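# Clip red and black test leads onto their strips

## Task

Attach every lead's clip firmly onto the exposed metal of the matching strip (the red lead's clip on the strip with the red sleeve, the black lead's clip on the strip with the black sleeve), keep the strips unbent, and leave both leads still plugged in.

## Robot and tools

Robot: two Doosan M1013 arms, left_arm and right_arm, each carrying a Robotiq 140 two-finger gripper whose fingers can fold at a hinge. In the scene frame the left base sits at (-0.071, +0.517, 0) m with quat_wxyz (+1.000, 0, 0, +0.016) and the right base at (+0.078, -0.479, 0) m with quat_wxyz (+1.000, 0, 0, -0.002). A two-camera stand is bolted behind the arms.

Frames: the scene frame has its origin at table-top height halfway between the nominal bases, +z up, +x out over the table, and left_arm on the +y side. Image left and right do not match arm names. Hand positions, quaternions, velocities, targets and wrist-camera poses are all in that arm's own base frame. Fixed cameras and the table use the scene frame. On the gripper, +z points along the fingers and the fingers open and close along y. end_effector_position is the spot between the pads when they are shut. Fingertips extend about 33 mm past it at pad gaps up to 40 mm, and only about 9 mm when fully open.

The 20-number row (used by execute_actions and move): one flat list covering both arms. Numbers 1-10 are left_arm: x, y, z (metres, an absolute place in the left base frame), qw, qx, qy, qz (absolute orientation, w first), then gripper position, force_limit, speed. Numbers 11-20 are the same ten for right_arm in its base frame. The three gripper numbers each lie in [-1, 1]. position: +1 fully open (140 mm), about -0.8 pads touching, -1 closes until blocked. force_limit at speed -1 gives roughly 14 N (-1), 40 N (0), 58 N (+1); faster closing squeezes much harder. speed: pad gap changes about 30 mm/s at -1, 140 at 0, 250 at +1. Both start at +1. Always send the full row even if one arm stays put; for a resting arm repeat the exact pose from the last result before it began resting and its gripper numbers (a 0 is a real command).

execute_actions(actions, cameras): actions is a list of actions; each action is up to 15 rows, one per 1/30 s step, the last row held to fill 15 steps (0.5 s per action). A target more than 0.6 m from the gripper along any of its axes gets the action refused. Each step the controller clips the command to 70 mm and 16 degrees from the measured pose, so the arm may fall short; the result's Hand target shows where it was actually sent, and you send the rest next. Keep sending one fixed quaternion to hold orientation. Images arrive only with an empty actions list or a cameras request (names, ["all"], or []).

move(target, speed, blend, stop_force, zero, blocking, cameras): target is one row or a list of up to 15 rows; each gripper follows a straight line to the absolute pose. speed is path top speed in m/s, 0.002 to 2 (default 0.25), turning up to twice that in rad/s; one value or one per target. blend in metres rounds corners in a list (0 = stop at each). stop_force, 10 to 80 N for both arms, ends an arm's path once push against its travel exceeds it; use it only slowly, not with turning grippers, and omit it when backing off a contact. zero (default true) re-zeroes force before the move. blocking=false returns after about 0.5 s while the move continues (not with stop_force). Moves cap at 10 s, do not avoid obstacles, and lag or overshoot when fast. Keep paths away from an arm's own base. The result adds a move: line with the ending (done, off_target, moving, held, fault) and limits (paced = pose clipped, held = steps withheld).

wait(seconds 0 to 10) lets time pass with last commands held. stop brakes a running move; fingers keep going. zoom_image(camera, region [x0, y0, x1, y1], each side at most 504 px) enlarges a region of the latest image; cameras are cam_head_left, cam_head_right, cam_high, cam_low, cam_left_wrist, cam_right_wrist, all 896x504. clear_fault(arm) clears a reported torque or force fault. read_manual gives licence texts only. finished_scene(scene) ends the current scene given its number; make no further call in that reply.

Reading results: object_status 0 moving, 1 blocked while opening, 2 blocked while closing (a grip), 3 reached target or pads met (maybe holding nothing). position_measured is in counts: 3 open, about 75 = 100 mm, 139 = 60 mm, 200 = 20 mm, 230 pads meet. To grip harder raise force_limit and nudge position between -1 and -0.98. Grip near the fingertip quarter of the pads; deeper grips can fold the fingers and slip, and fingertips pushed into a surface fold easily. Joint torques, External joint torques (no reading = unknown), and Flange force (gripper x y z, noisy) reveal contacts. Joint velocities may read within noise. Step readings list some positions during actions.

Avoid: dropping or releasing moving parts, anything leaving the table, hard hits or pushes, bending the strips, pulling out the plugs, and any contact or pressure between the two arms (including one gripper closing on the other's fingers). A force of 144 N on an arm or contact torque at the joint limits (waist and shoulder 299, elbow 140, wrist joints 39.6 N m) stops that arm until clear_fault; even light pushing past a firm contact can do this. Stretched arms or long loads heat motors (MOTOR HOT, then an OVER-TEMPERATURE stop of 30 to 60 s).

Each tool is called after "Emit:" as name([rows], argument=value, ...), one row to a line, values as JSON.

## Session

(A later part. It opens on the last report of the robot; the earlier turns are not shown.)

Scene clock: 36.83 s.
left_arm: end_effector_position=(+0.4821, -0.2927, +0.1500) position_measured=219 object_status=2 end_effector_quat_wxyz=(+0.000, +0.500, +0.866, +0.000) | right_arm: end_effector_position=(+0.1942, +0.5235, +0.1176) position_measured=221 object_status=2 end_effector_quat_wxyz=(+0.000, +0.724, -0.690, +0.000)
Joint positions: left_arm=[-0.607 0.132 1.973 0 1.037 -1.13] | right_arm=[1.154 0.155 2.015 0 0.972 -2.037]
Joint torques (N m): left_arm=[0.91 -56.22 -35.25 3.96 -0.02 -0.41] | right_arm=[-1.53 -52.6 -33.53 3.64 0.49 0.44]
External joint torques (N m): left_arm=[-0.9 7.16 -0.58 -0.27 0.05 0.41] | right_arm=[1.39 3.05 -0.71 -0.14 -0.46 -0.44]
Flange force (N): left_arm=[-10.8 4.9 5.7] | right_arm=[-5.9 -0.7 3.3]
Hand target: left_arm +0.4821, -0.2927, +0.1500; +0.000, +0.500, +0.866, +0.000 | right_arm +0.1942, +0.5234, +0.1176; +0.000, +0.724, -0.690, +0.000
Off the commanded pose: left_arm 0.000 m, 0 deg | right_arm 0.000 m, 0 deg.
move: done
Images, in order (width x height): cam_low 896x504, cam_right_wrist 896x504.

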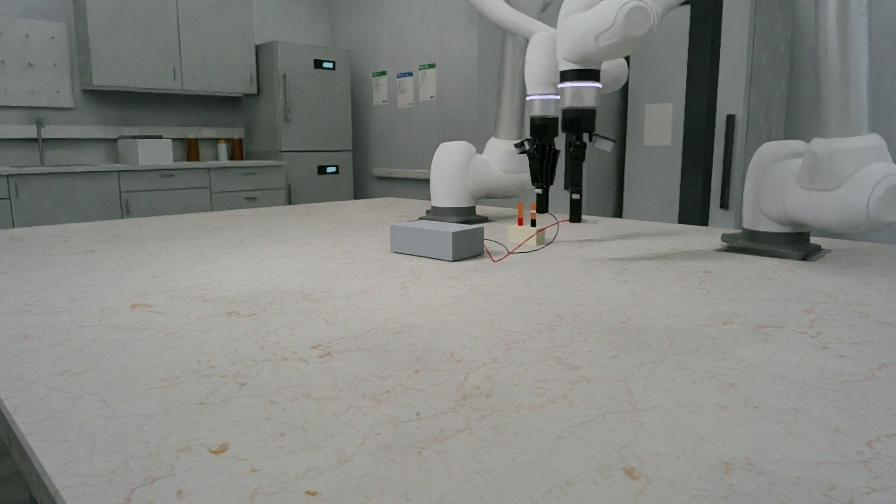

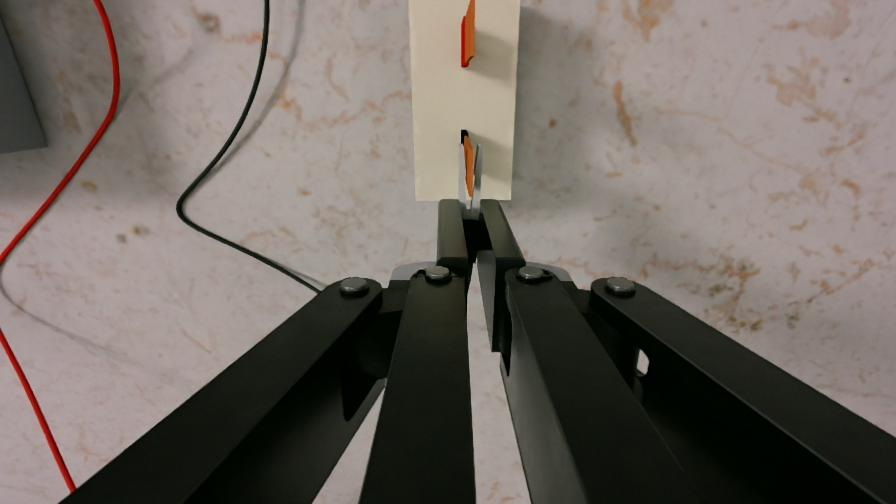

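Emit:
move([
  [0.4821, -0.2927, 0.15, 0, 0.5, 0.8660, 0, -0.98, 1, -1, 0.1942, 0.5234, 0.1176, 0, -0.7242, 0.6896, 0, -0.4, 0, -0.7],
  [0.4821, -0.2927, 0.15, 0, 0.5, 0.8660, 0, -0.98, 1, -1, 0.1942, 0.5234, 0.22, 0, -0.7242, 0.6896, 0, -0.4, 0, -0.7],
  [0.4821, -0.2927, 0.17, 0, 0.5, 0.8660, 0, -0.98, 1, -1, 0.27, 0.18, 0.28, 0, -0.7242, 0.6896, 0, -0.4, 0, -0.7],
  [0.4554, -0.5021, 0.20, 0, 0.5736, 0.8192, 0, -0.98, 1, -1, 0.30, -0.25, 0.30, 0, -0.7242, 0.6896, 0, -0.4, 0, -0.7],
  [0.4313, -0.6314, 0.20, 0, 0.6428, 0.7660, 0, -0.98, 1, -1, 0.30, -0.25, 0.30, 0, -0.7242, 0.6896, 0, -0.4, 0, -0.7],
  [0.3343, -0.6400, 0.142, 0, 0.7022, 0.7120, 0, -0.98, 1, -1, 0.30, -0.25, 0.30, 0, -0.7242, 0.6896, 0, -0.4, 0, -0.7],
], speed=[0.1, 0.15, 0.35, 0.35, 0.3, 0.25], blend=[0, 0.03, 0.05, 0.05, 0.03, 0], cameras=["cam_left_wrist", "cam_right_wrist", "cam_low", "cam_head_left"])

Emit:
zoom_image(camera="cam_left_wrist", region=[380, 0, 560, 240])

Emit:
zoom_image(camera="cam_low", region=[440, 170, 600, 270])

Scene clock: 43.80 s.
left_arm: end_effector_position=(+0.3344, -0.6400, +0.1421) position_measured=219 object_status=2 end_effector_quat_wxyz=(+0.000, +0.702, +0.712, +0.000) | right_arm: end_effector_position=(+0.3000, -0.2500, +0.3000) position_measured=179 object_status=3 end_effector_quat_wxyz=(+0.000, +0.724, -0.690, +0.000)
Joint positions: left_arm=[-1.137 0.37 1.676 0 1.095 -1.151] | right_arm=[-0.783 -0.256 2.043 0 1.355 -3.974]
Joint torques (N m): left_arm=[1.32 -81.96 -36.44 4.03 -0.29 -0.49] | right_arm=[-1.61 -16.2 -40.1 4.22 0.4 0.35]
External joint torques (N m): left_arm=[-0.98 7.79 -0.6 -0.21 0.33 0.49] | right_arm=[1.61 1.67 -0.34 -0.1 -0.44 -0.35]
Flange force (N): left_arm=[-11.6 5.1 4.7] | right_arm=[0.3 -5.1 1.0]
Hand target: left_arm +0.3343, -0.6400, +0.1420; +0.000, +0.702, +0.712, +0.000 | right_arm +0.3000, -0.2500, +0.3000; +0.000, +0.724, -0.690, +0.000
Off the commanded pose: left_arm 0.000 m, 0 deg | right_arm 0.000 m, 0 deg.
move: done; limits=paced
Images, in order (width x height): cam_head_left 896x504, cam_low 896x504, cam_left_wrist 896x504, cam_right_wrist 896x504.

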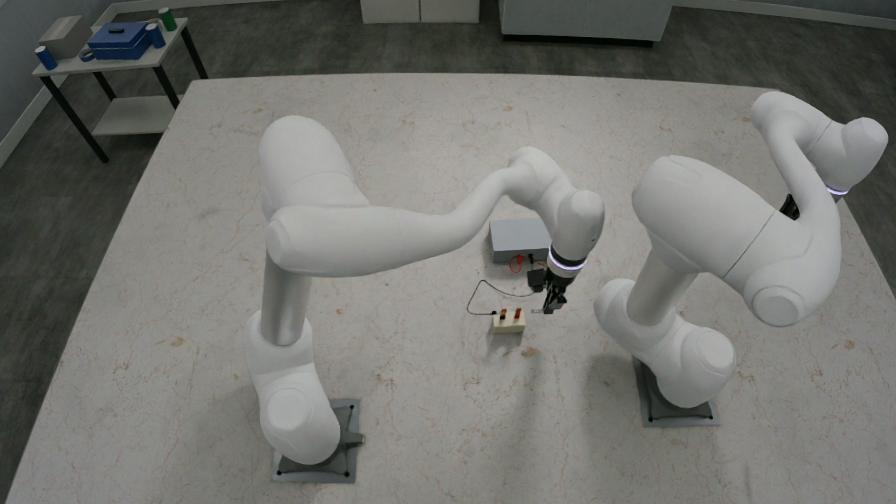

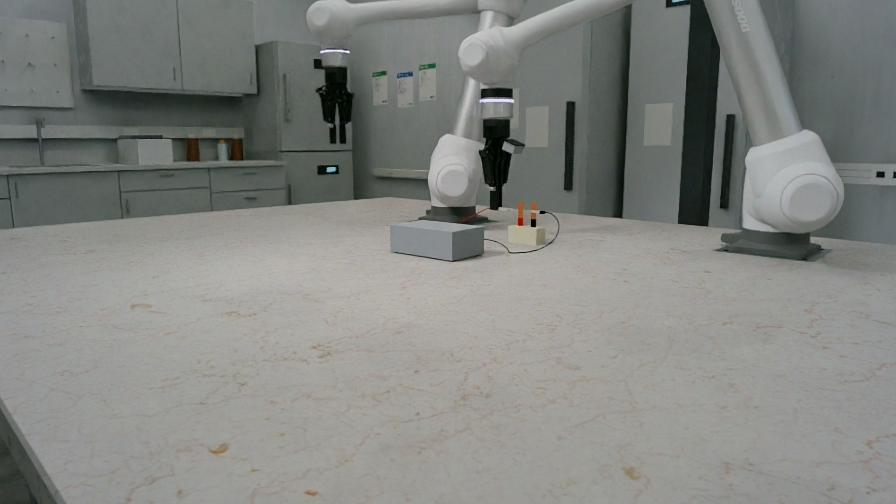

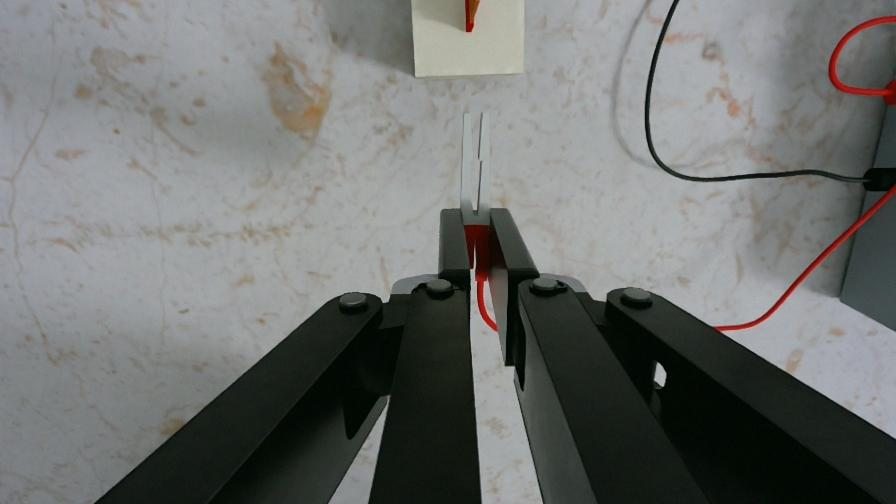

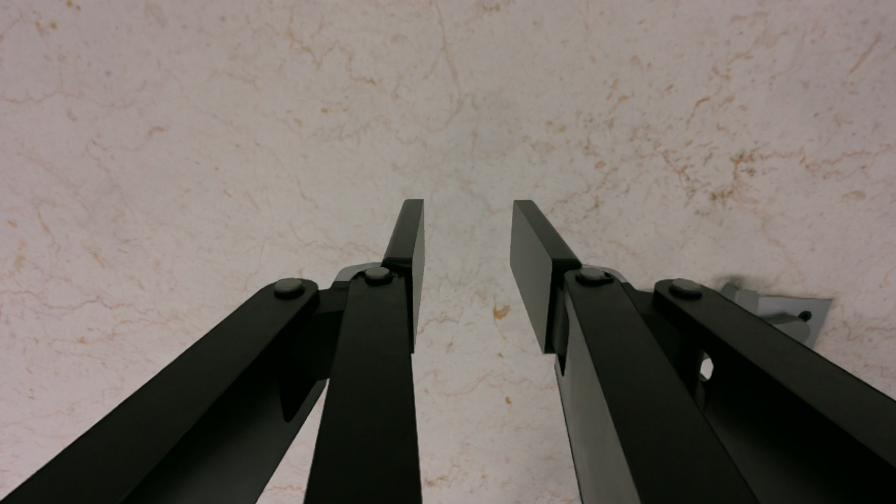

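Scaled by 2.100 from the camera's 896x504 image, which has a finer 1280x720 frame.

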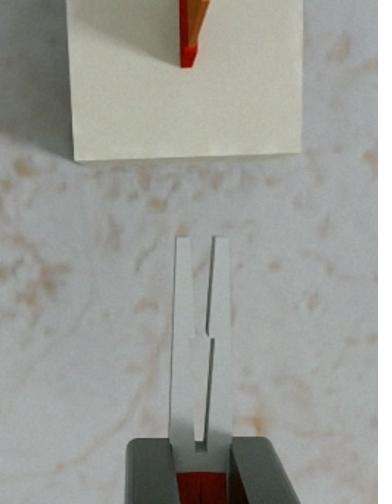

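Scaled by 3.150 from the camera's 896x504 image, which has a finer 1280x720 frame.

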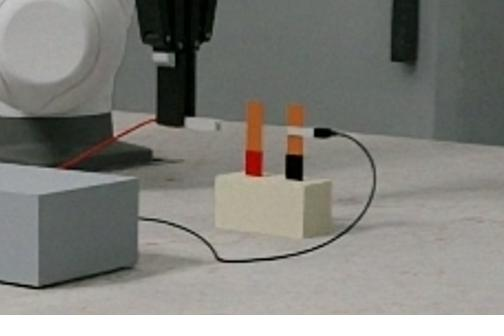

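Emit:
move(target=[0.3343, -0.6140, 0.142, 0, 0.6959, 0.7181, 0, -0.98, 1, -1, 0.30, -0.25, 0.30, 0, -0.7242, 0.6896, 0, -0.4, 0, -0.7], speed=0.08, cameras=["cam_left_wrist"])

Emit:
zoom_image(camera="cam_left_wrist", region=[400, 30, 540, 210])

Scene clock: 46.40 s.
left_arm: end_effector_position=(+0.3343, -0.6141, +0.1420) position_measured=219 object_status=2 end_effector_quat_wxyz=(+0.000, +0.696, +0.718, +0.000) | right_arm: end_effector_position=(+0.3000, -0.2500, +0.3000) position_measured=179 object_status=3 end_effector_quat_wxyz=(+0.000, +0.724, -0.690, +0.000)
Joint positions: left_arm=[-1.122 0.337 1.724 0 1.081 -1.153] | right_arm=[-0.783 -0.256 2.043 0 1.355 -3.974]
Joint torques (N m): left_arm=[0.63 -77.74 -35.98 3.97 -0.07 -0.32] | right_arm=[-1.79 -16.04 -40.13 4.2 0.4 0.29]
External joint torques (N m): left_arm=[-0.52 7.14 -0.76 -0.19 0.1 0.32] | right_arm=[1.8 1.49 -0.3 -0.08 -0.44 -0.29]
Flange force (N): left_arm=[-10.7 5.1 4.6] | right_arm=[-0.4 -5.3 1.0]
Hand target: left_arm +0.3343, -0.6140, +0.1420; +0.000, +0.696, +0.718, +0.000 | right_arm +0.3000, -0.2500, +0.3000; +0.000, +0.724, -0.690, +0.000
Off the commanded pose: left_arm 0.000 m, 0 deg | right_arm 0.000 m, 0 deg.
move: done
Images, in order (width x height): cam_left_wrist 896x504.

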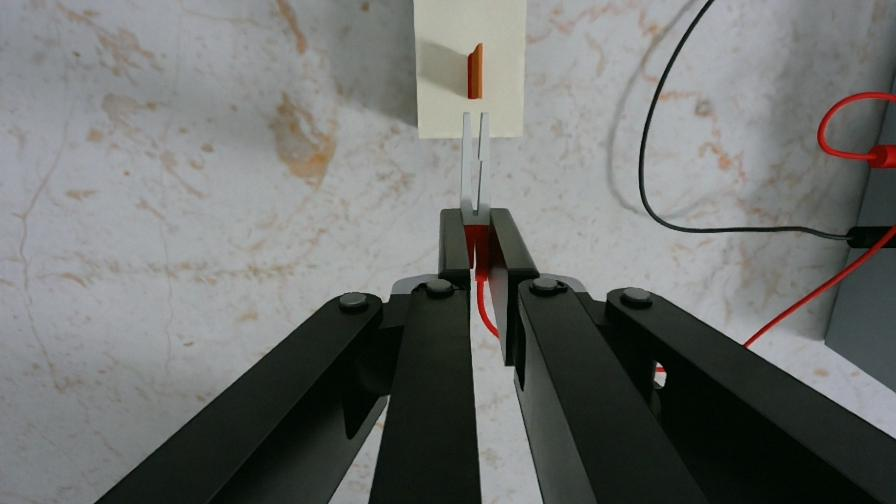

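Scaled by 2.800 from the camera's 896x504 image, which has a finer 1280x720 frame.

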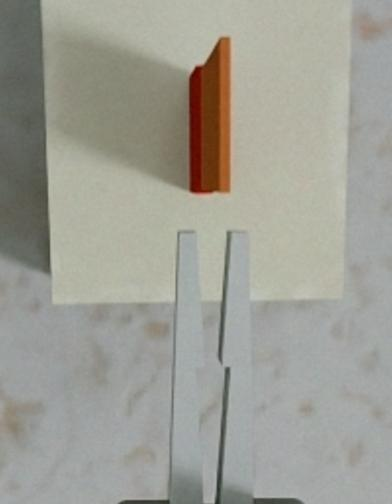

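Emit:
move([
  [0.3348, -0.6121, 0.142, 0, 0.6959, 0.7181, 0, -0.98, 1, -1, 0.30, -0.25, 0.30, 0, -0.7242, 0.6896, 0, -0.4, 0, -0.7],
  [0.3338, -0.5935, 0.142, 0, 0.6959, 0.7181, 0, -0.98, 1, -1, 0.30, -0.25, 0.30, 0, -0.7242, 0.6896, 0, -0.4, 0, -0.7],
], speed=0.06, blend=[0.001, 0], cameras=["cam_left_wrist", "cam_low"])

Emit:
zoom_image(camera="cam_left_wrist", region=[400, 30, 540, 210])

Emit:
zoom_image(camera="cam_low", region=[480, 180, 600, 260])

Scene clock: 48.13 s.
left_arm: end_effector_position=(+0.3338, -0.5936, +0.1420) position_measured=219 object_status=2 end_effector_quat_wxyz=(+0.000, +0.696, +0.718, +0.000) | right_arm: end_effector_position=(+0.3000, -0.2500, +0.3000) position_measured=179 object_status=3 end_effector_quat_wxyz=(+0.000, +0.724, -0.690, +0.000)
Joint positions: left_arm=[-1.109 0.311 1.76 0 1.07 -1.141] | right_arm=[-0.783 -0.256 2.043 0 1.355 -3.974]
Joint torques (N m): left_arm=[1.04 -74.7 -36.76 4.01 0.02 -0.49] | right_arm=[-1.74 -15.9 -40.25 4.22 0.37 0.32]
External joint torques (N m): left_arm=[-0.92 6.68 0.14 -0.25 0.01 0.49] | right_arm=[1.74 1.34 -0.18 -0.1 -0.41 -0.32]
Flange force (N): left_arm=[-8.6 3.8 5.4] | right_arm=[-0.6 -4.8 1.0]
Hand target: left_arm +0.3338, -0.5935, +0.1420; +0.000, +0.696, +0.718, +0.000 | right_arm +0.3000, -0.2500, +0.3000; +0.000, +0.724, -0.690, +0.000
Off the commanded pose: left_arm 0.000 m, 0 deg | right_arm 0.000 m, 0 deg.
move: done
Images, in order (width x height): cam_low 896x504, cam_left_wrist 896x504.

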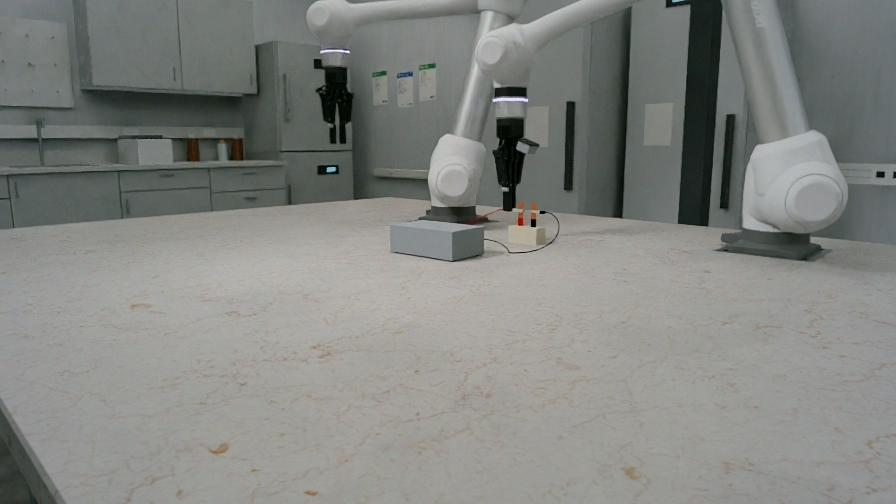

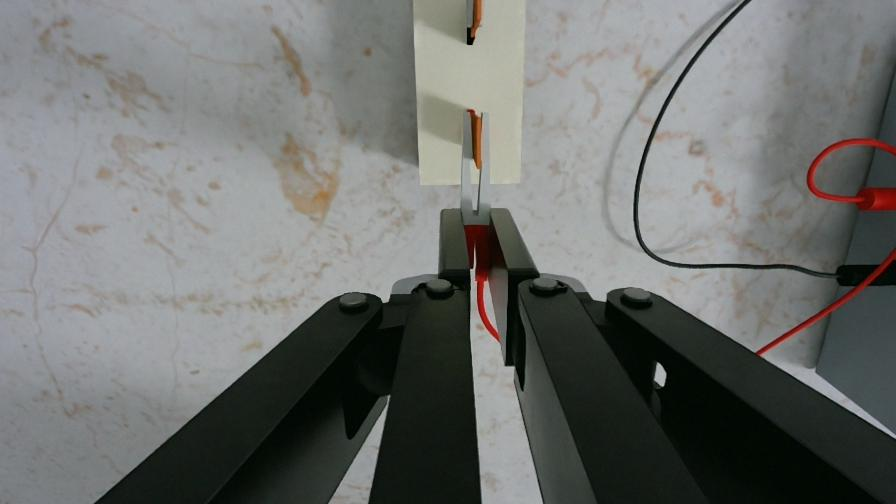

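Scaled by 2.800 from the camera's 896x504 image, which has a finer 1280x720 frame.

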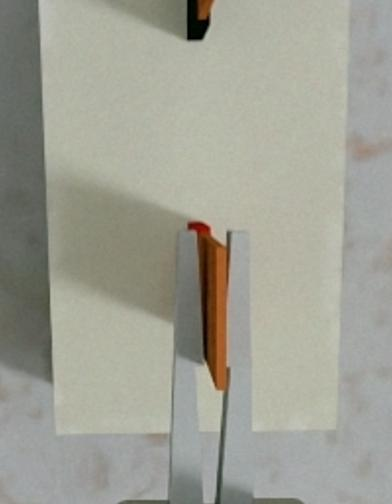

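Scaled by 4.200 from the camera's 896x504 image, which has a finer 1280x720 frame.

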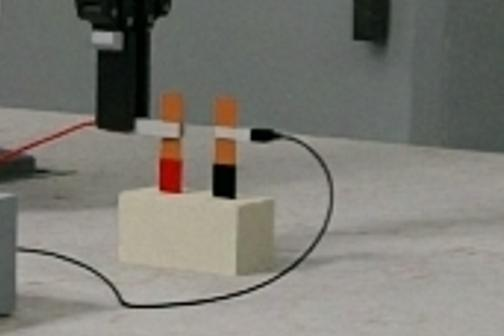

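Emit:
move([
  [0.3338, -0.5935, 0.142, 0, 0.6959, 0.7181, 0, -0.4, 0, -0.7, 0.30, -0.25, 0.30, 0, -0.7242, 0.6896, 0, -0.4, 0, -0.7],
  [0.3338, -0.5935, 0.24, 0, 0.6959, 0.7181, 0, -0.4, 0, -0.7, 0.30, -0.25, 0.30, 0, -0.7242, 0.6896, 0, -0.4, 0, -0.7],
], speed=[0.1, 0.15], cameras=["cam_left_wrist", "cam_low", "cam_head_left", "cam_high"])

Emit:
zoom_image(camera="cam_left_wrist", region=[380, 60, 560, 300])

Emit:
zoom_image(camera="cam_low", region=[440, 170, 600, 270])

Scene clock: 50.73 s.
left_arm: end_effector_position=(+0.3338, -0.5935, +0.2399) position_measured=179 object_status=3 end_effector_quat_wxyz=(+0.000, +0.696, +0.718, +0.000) | right_arm: end_effector_position=(+0.3000, -0.2500, +0.3000) position_measured=179 object_status=3 end_effector_quat_wxyz=(+0.000, +0.724, -0.690, +0.000)
Joint positions: left_arm=[-1.109 0.246 1.655 0 1.24 -1.141] | right_arm=[-0.783 -0.256 2.043 0 1.355 -3.974]
Joint torques (N m): left_arm=[1.34 -72.72 -38.8 4.26 0.07 -0.31] | right_arm=[-1.69 -15.88 -40.11 4.24 0.35 0.38]
External joint torques (N m): left_arm=[-1.12 8.4 -0.48 -0.21 -0.03 0.31] | right_arm=[1.73 1.19 -0.35 -0.12 -0.39 -0.38]
Flange force (N): left_arm=[-12.7 5.3 3.9] | right_arm=[-0.5 -4.6 0.7]
Hand target: left_arm +0.3338, -0.5935, +0.2400; +0.000, +0.696, +0.718, +0.000 | right_arm +0.3000, -0.2500, +0.3000; +0.000, +0.724, -0.690, +0.000
Off the commanded pose: left_arm 0.000 m, 0 deg | right_arm 0.000 m, 0 deg.
move: done
Images, in order (width x height): cam_head_left 896x504, cam_high 896x504, cam_low 896x504, cam_left_wrist 896x504.

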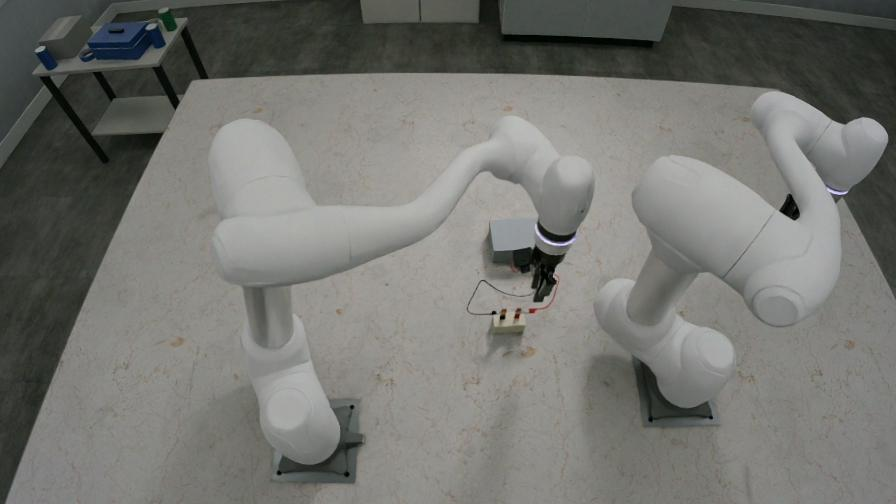

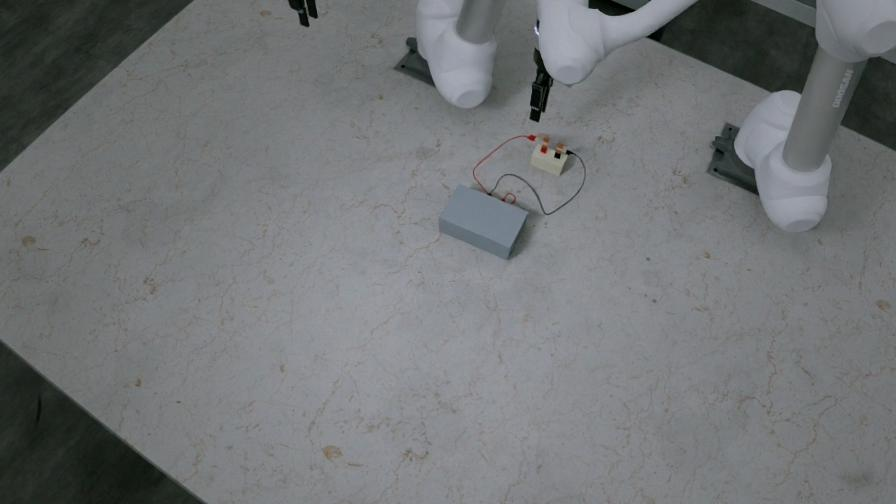

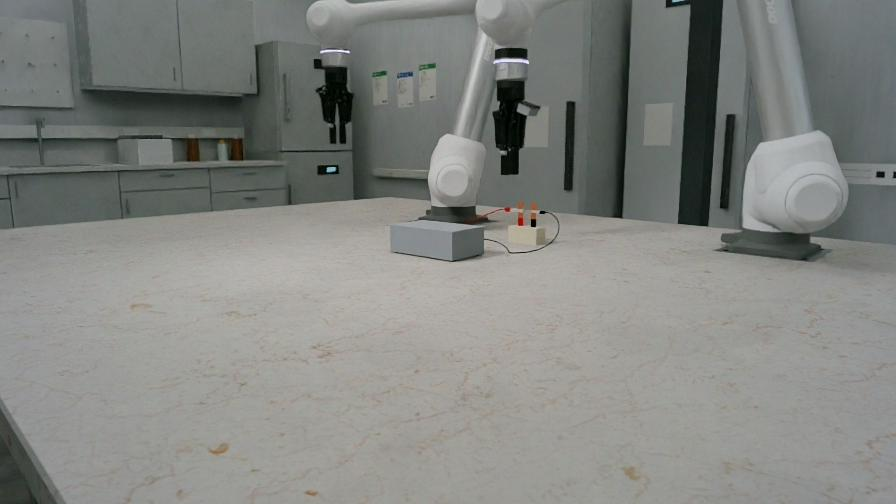

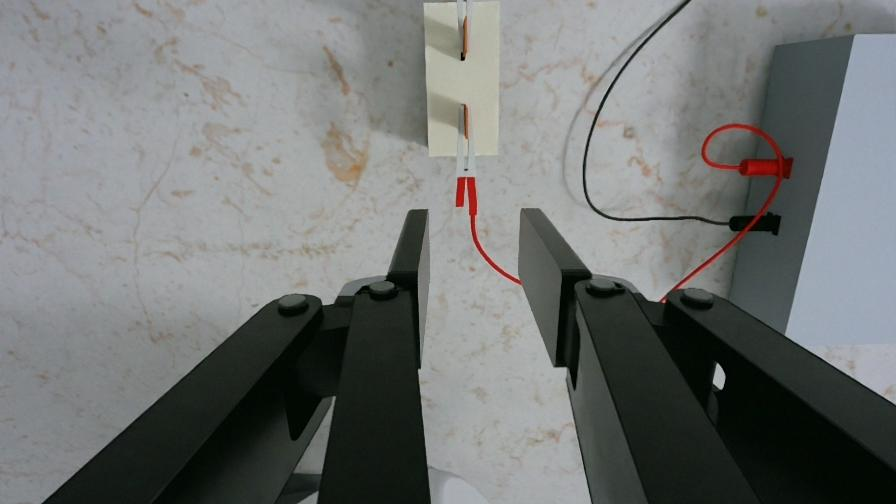

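Scaled by 2.100 from the camera's 896x504 image, which has a finer 1280x720 frame.

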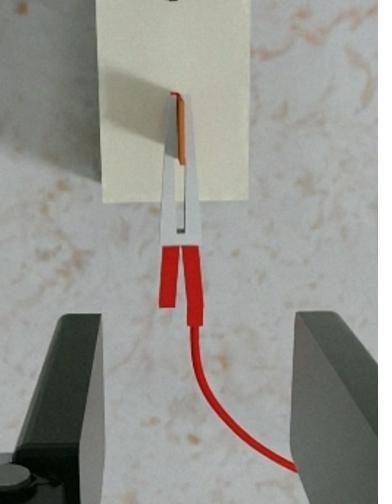

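Scaled by 3.150 from the camera's 896x504 image, which has a finer 1280x720 frame.

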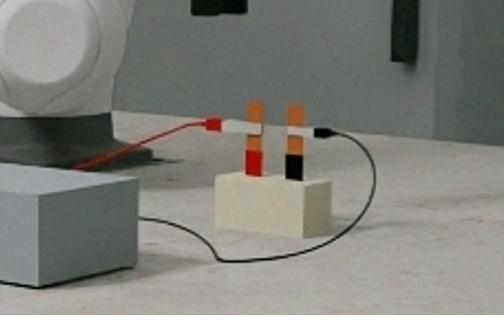

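Emit:
finished_scene(scene=2)

The scene is finished: the task was done.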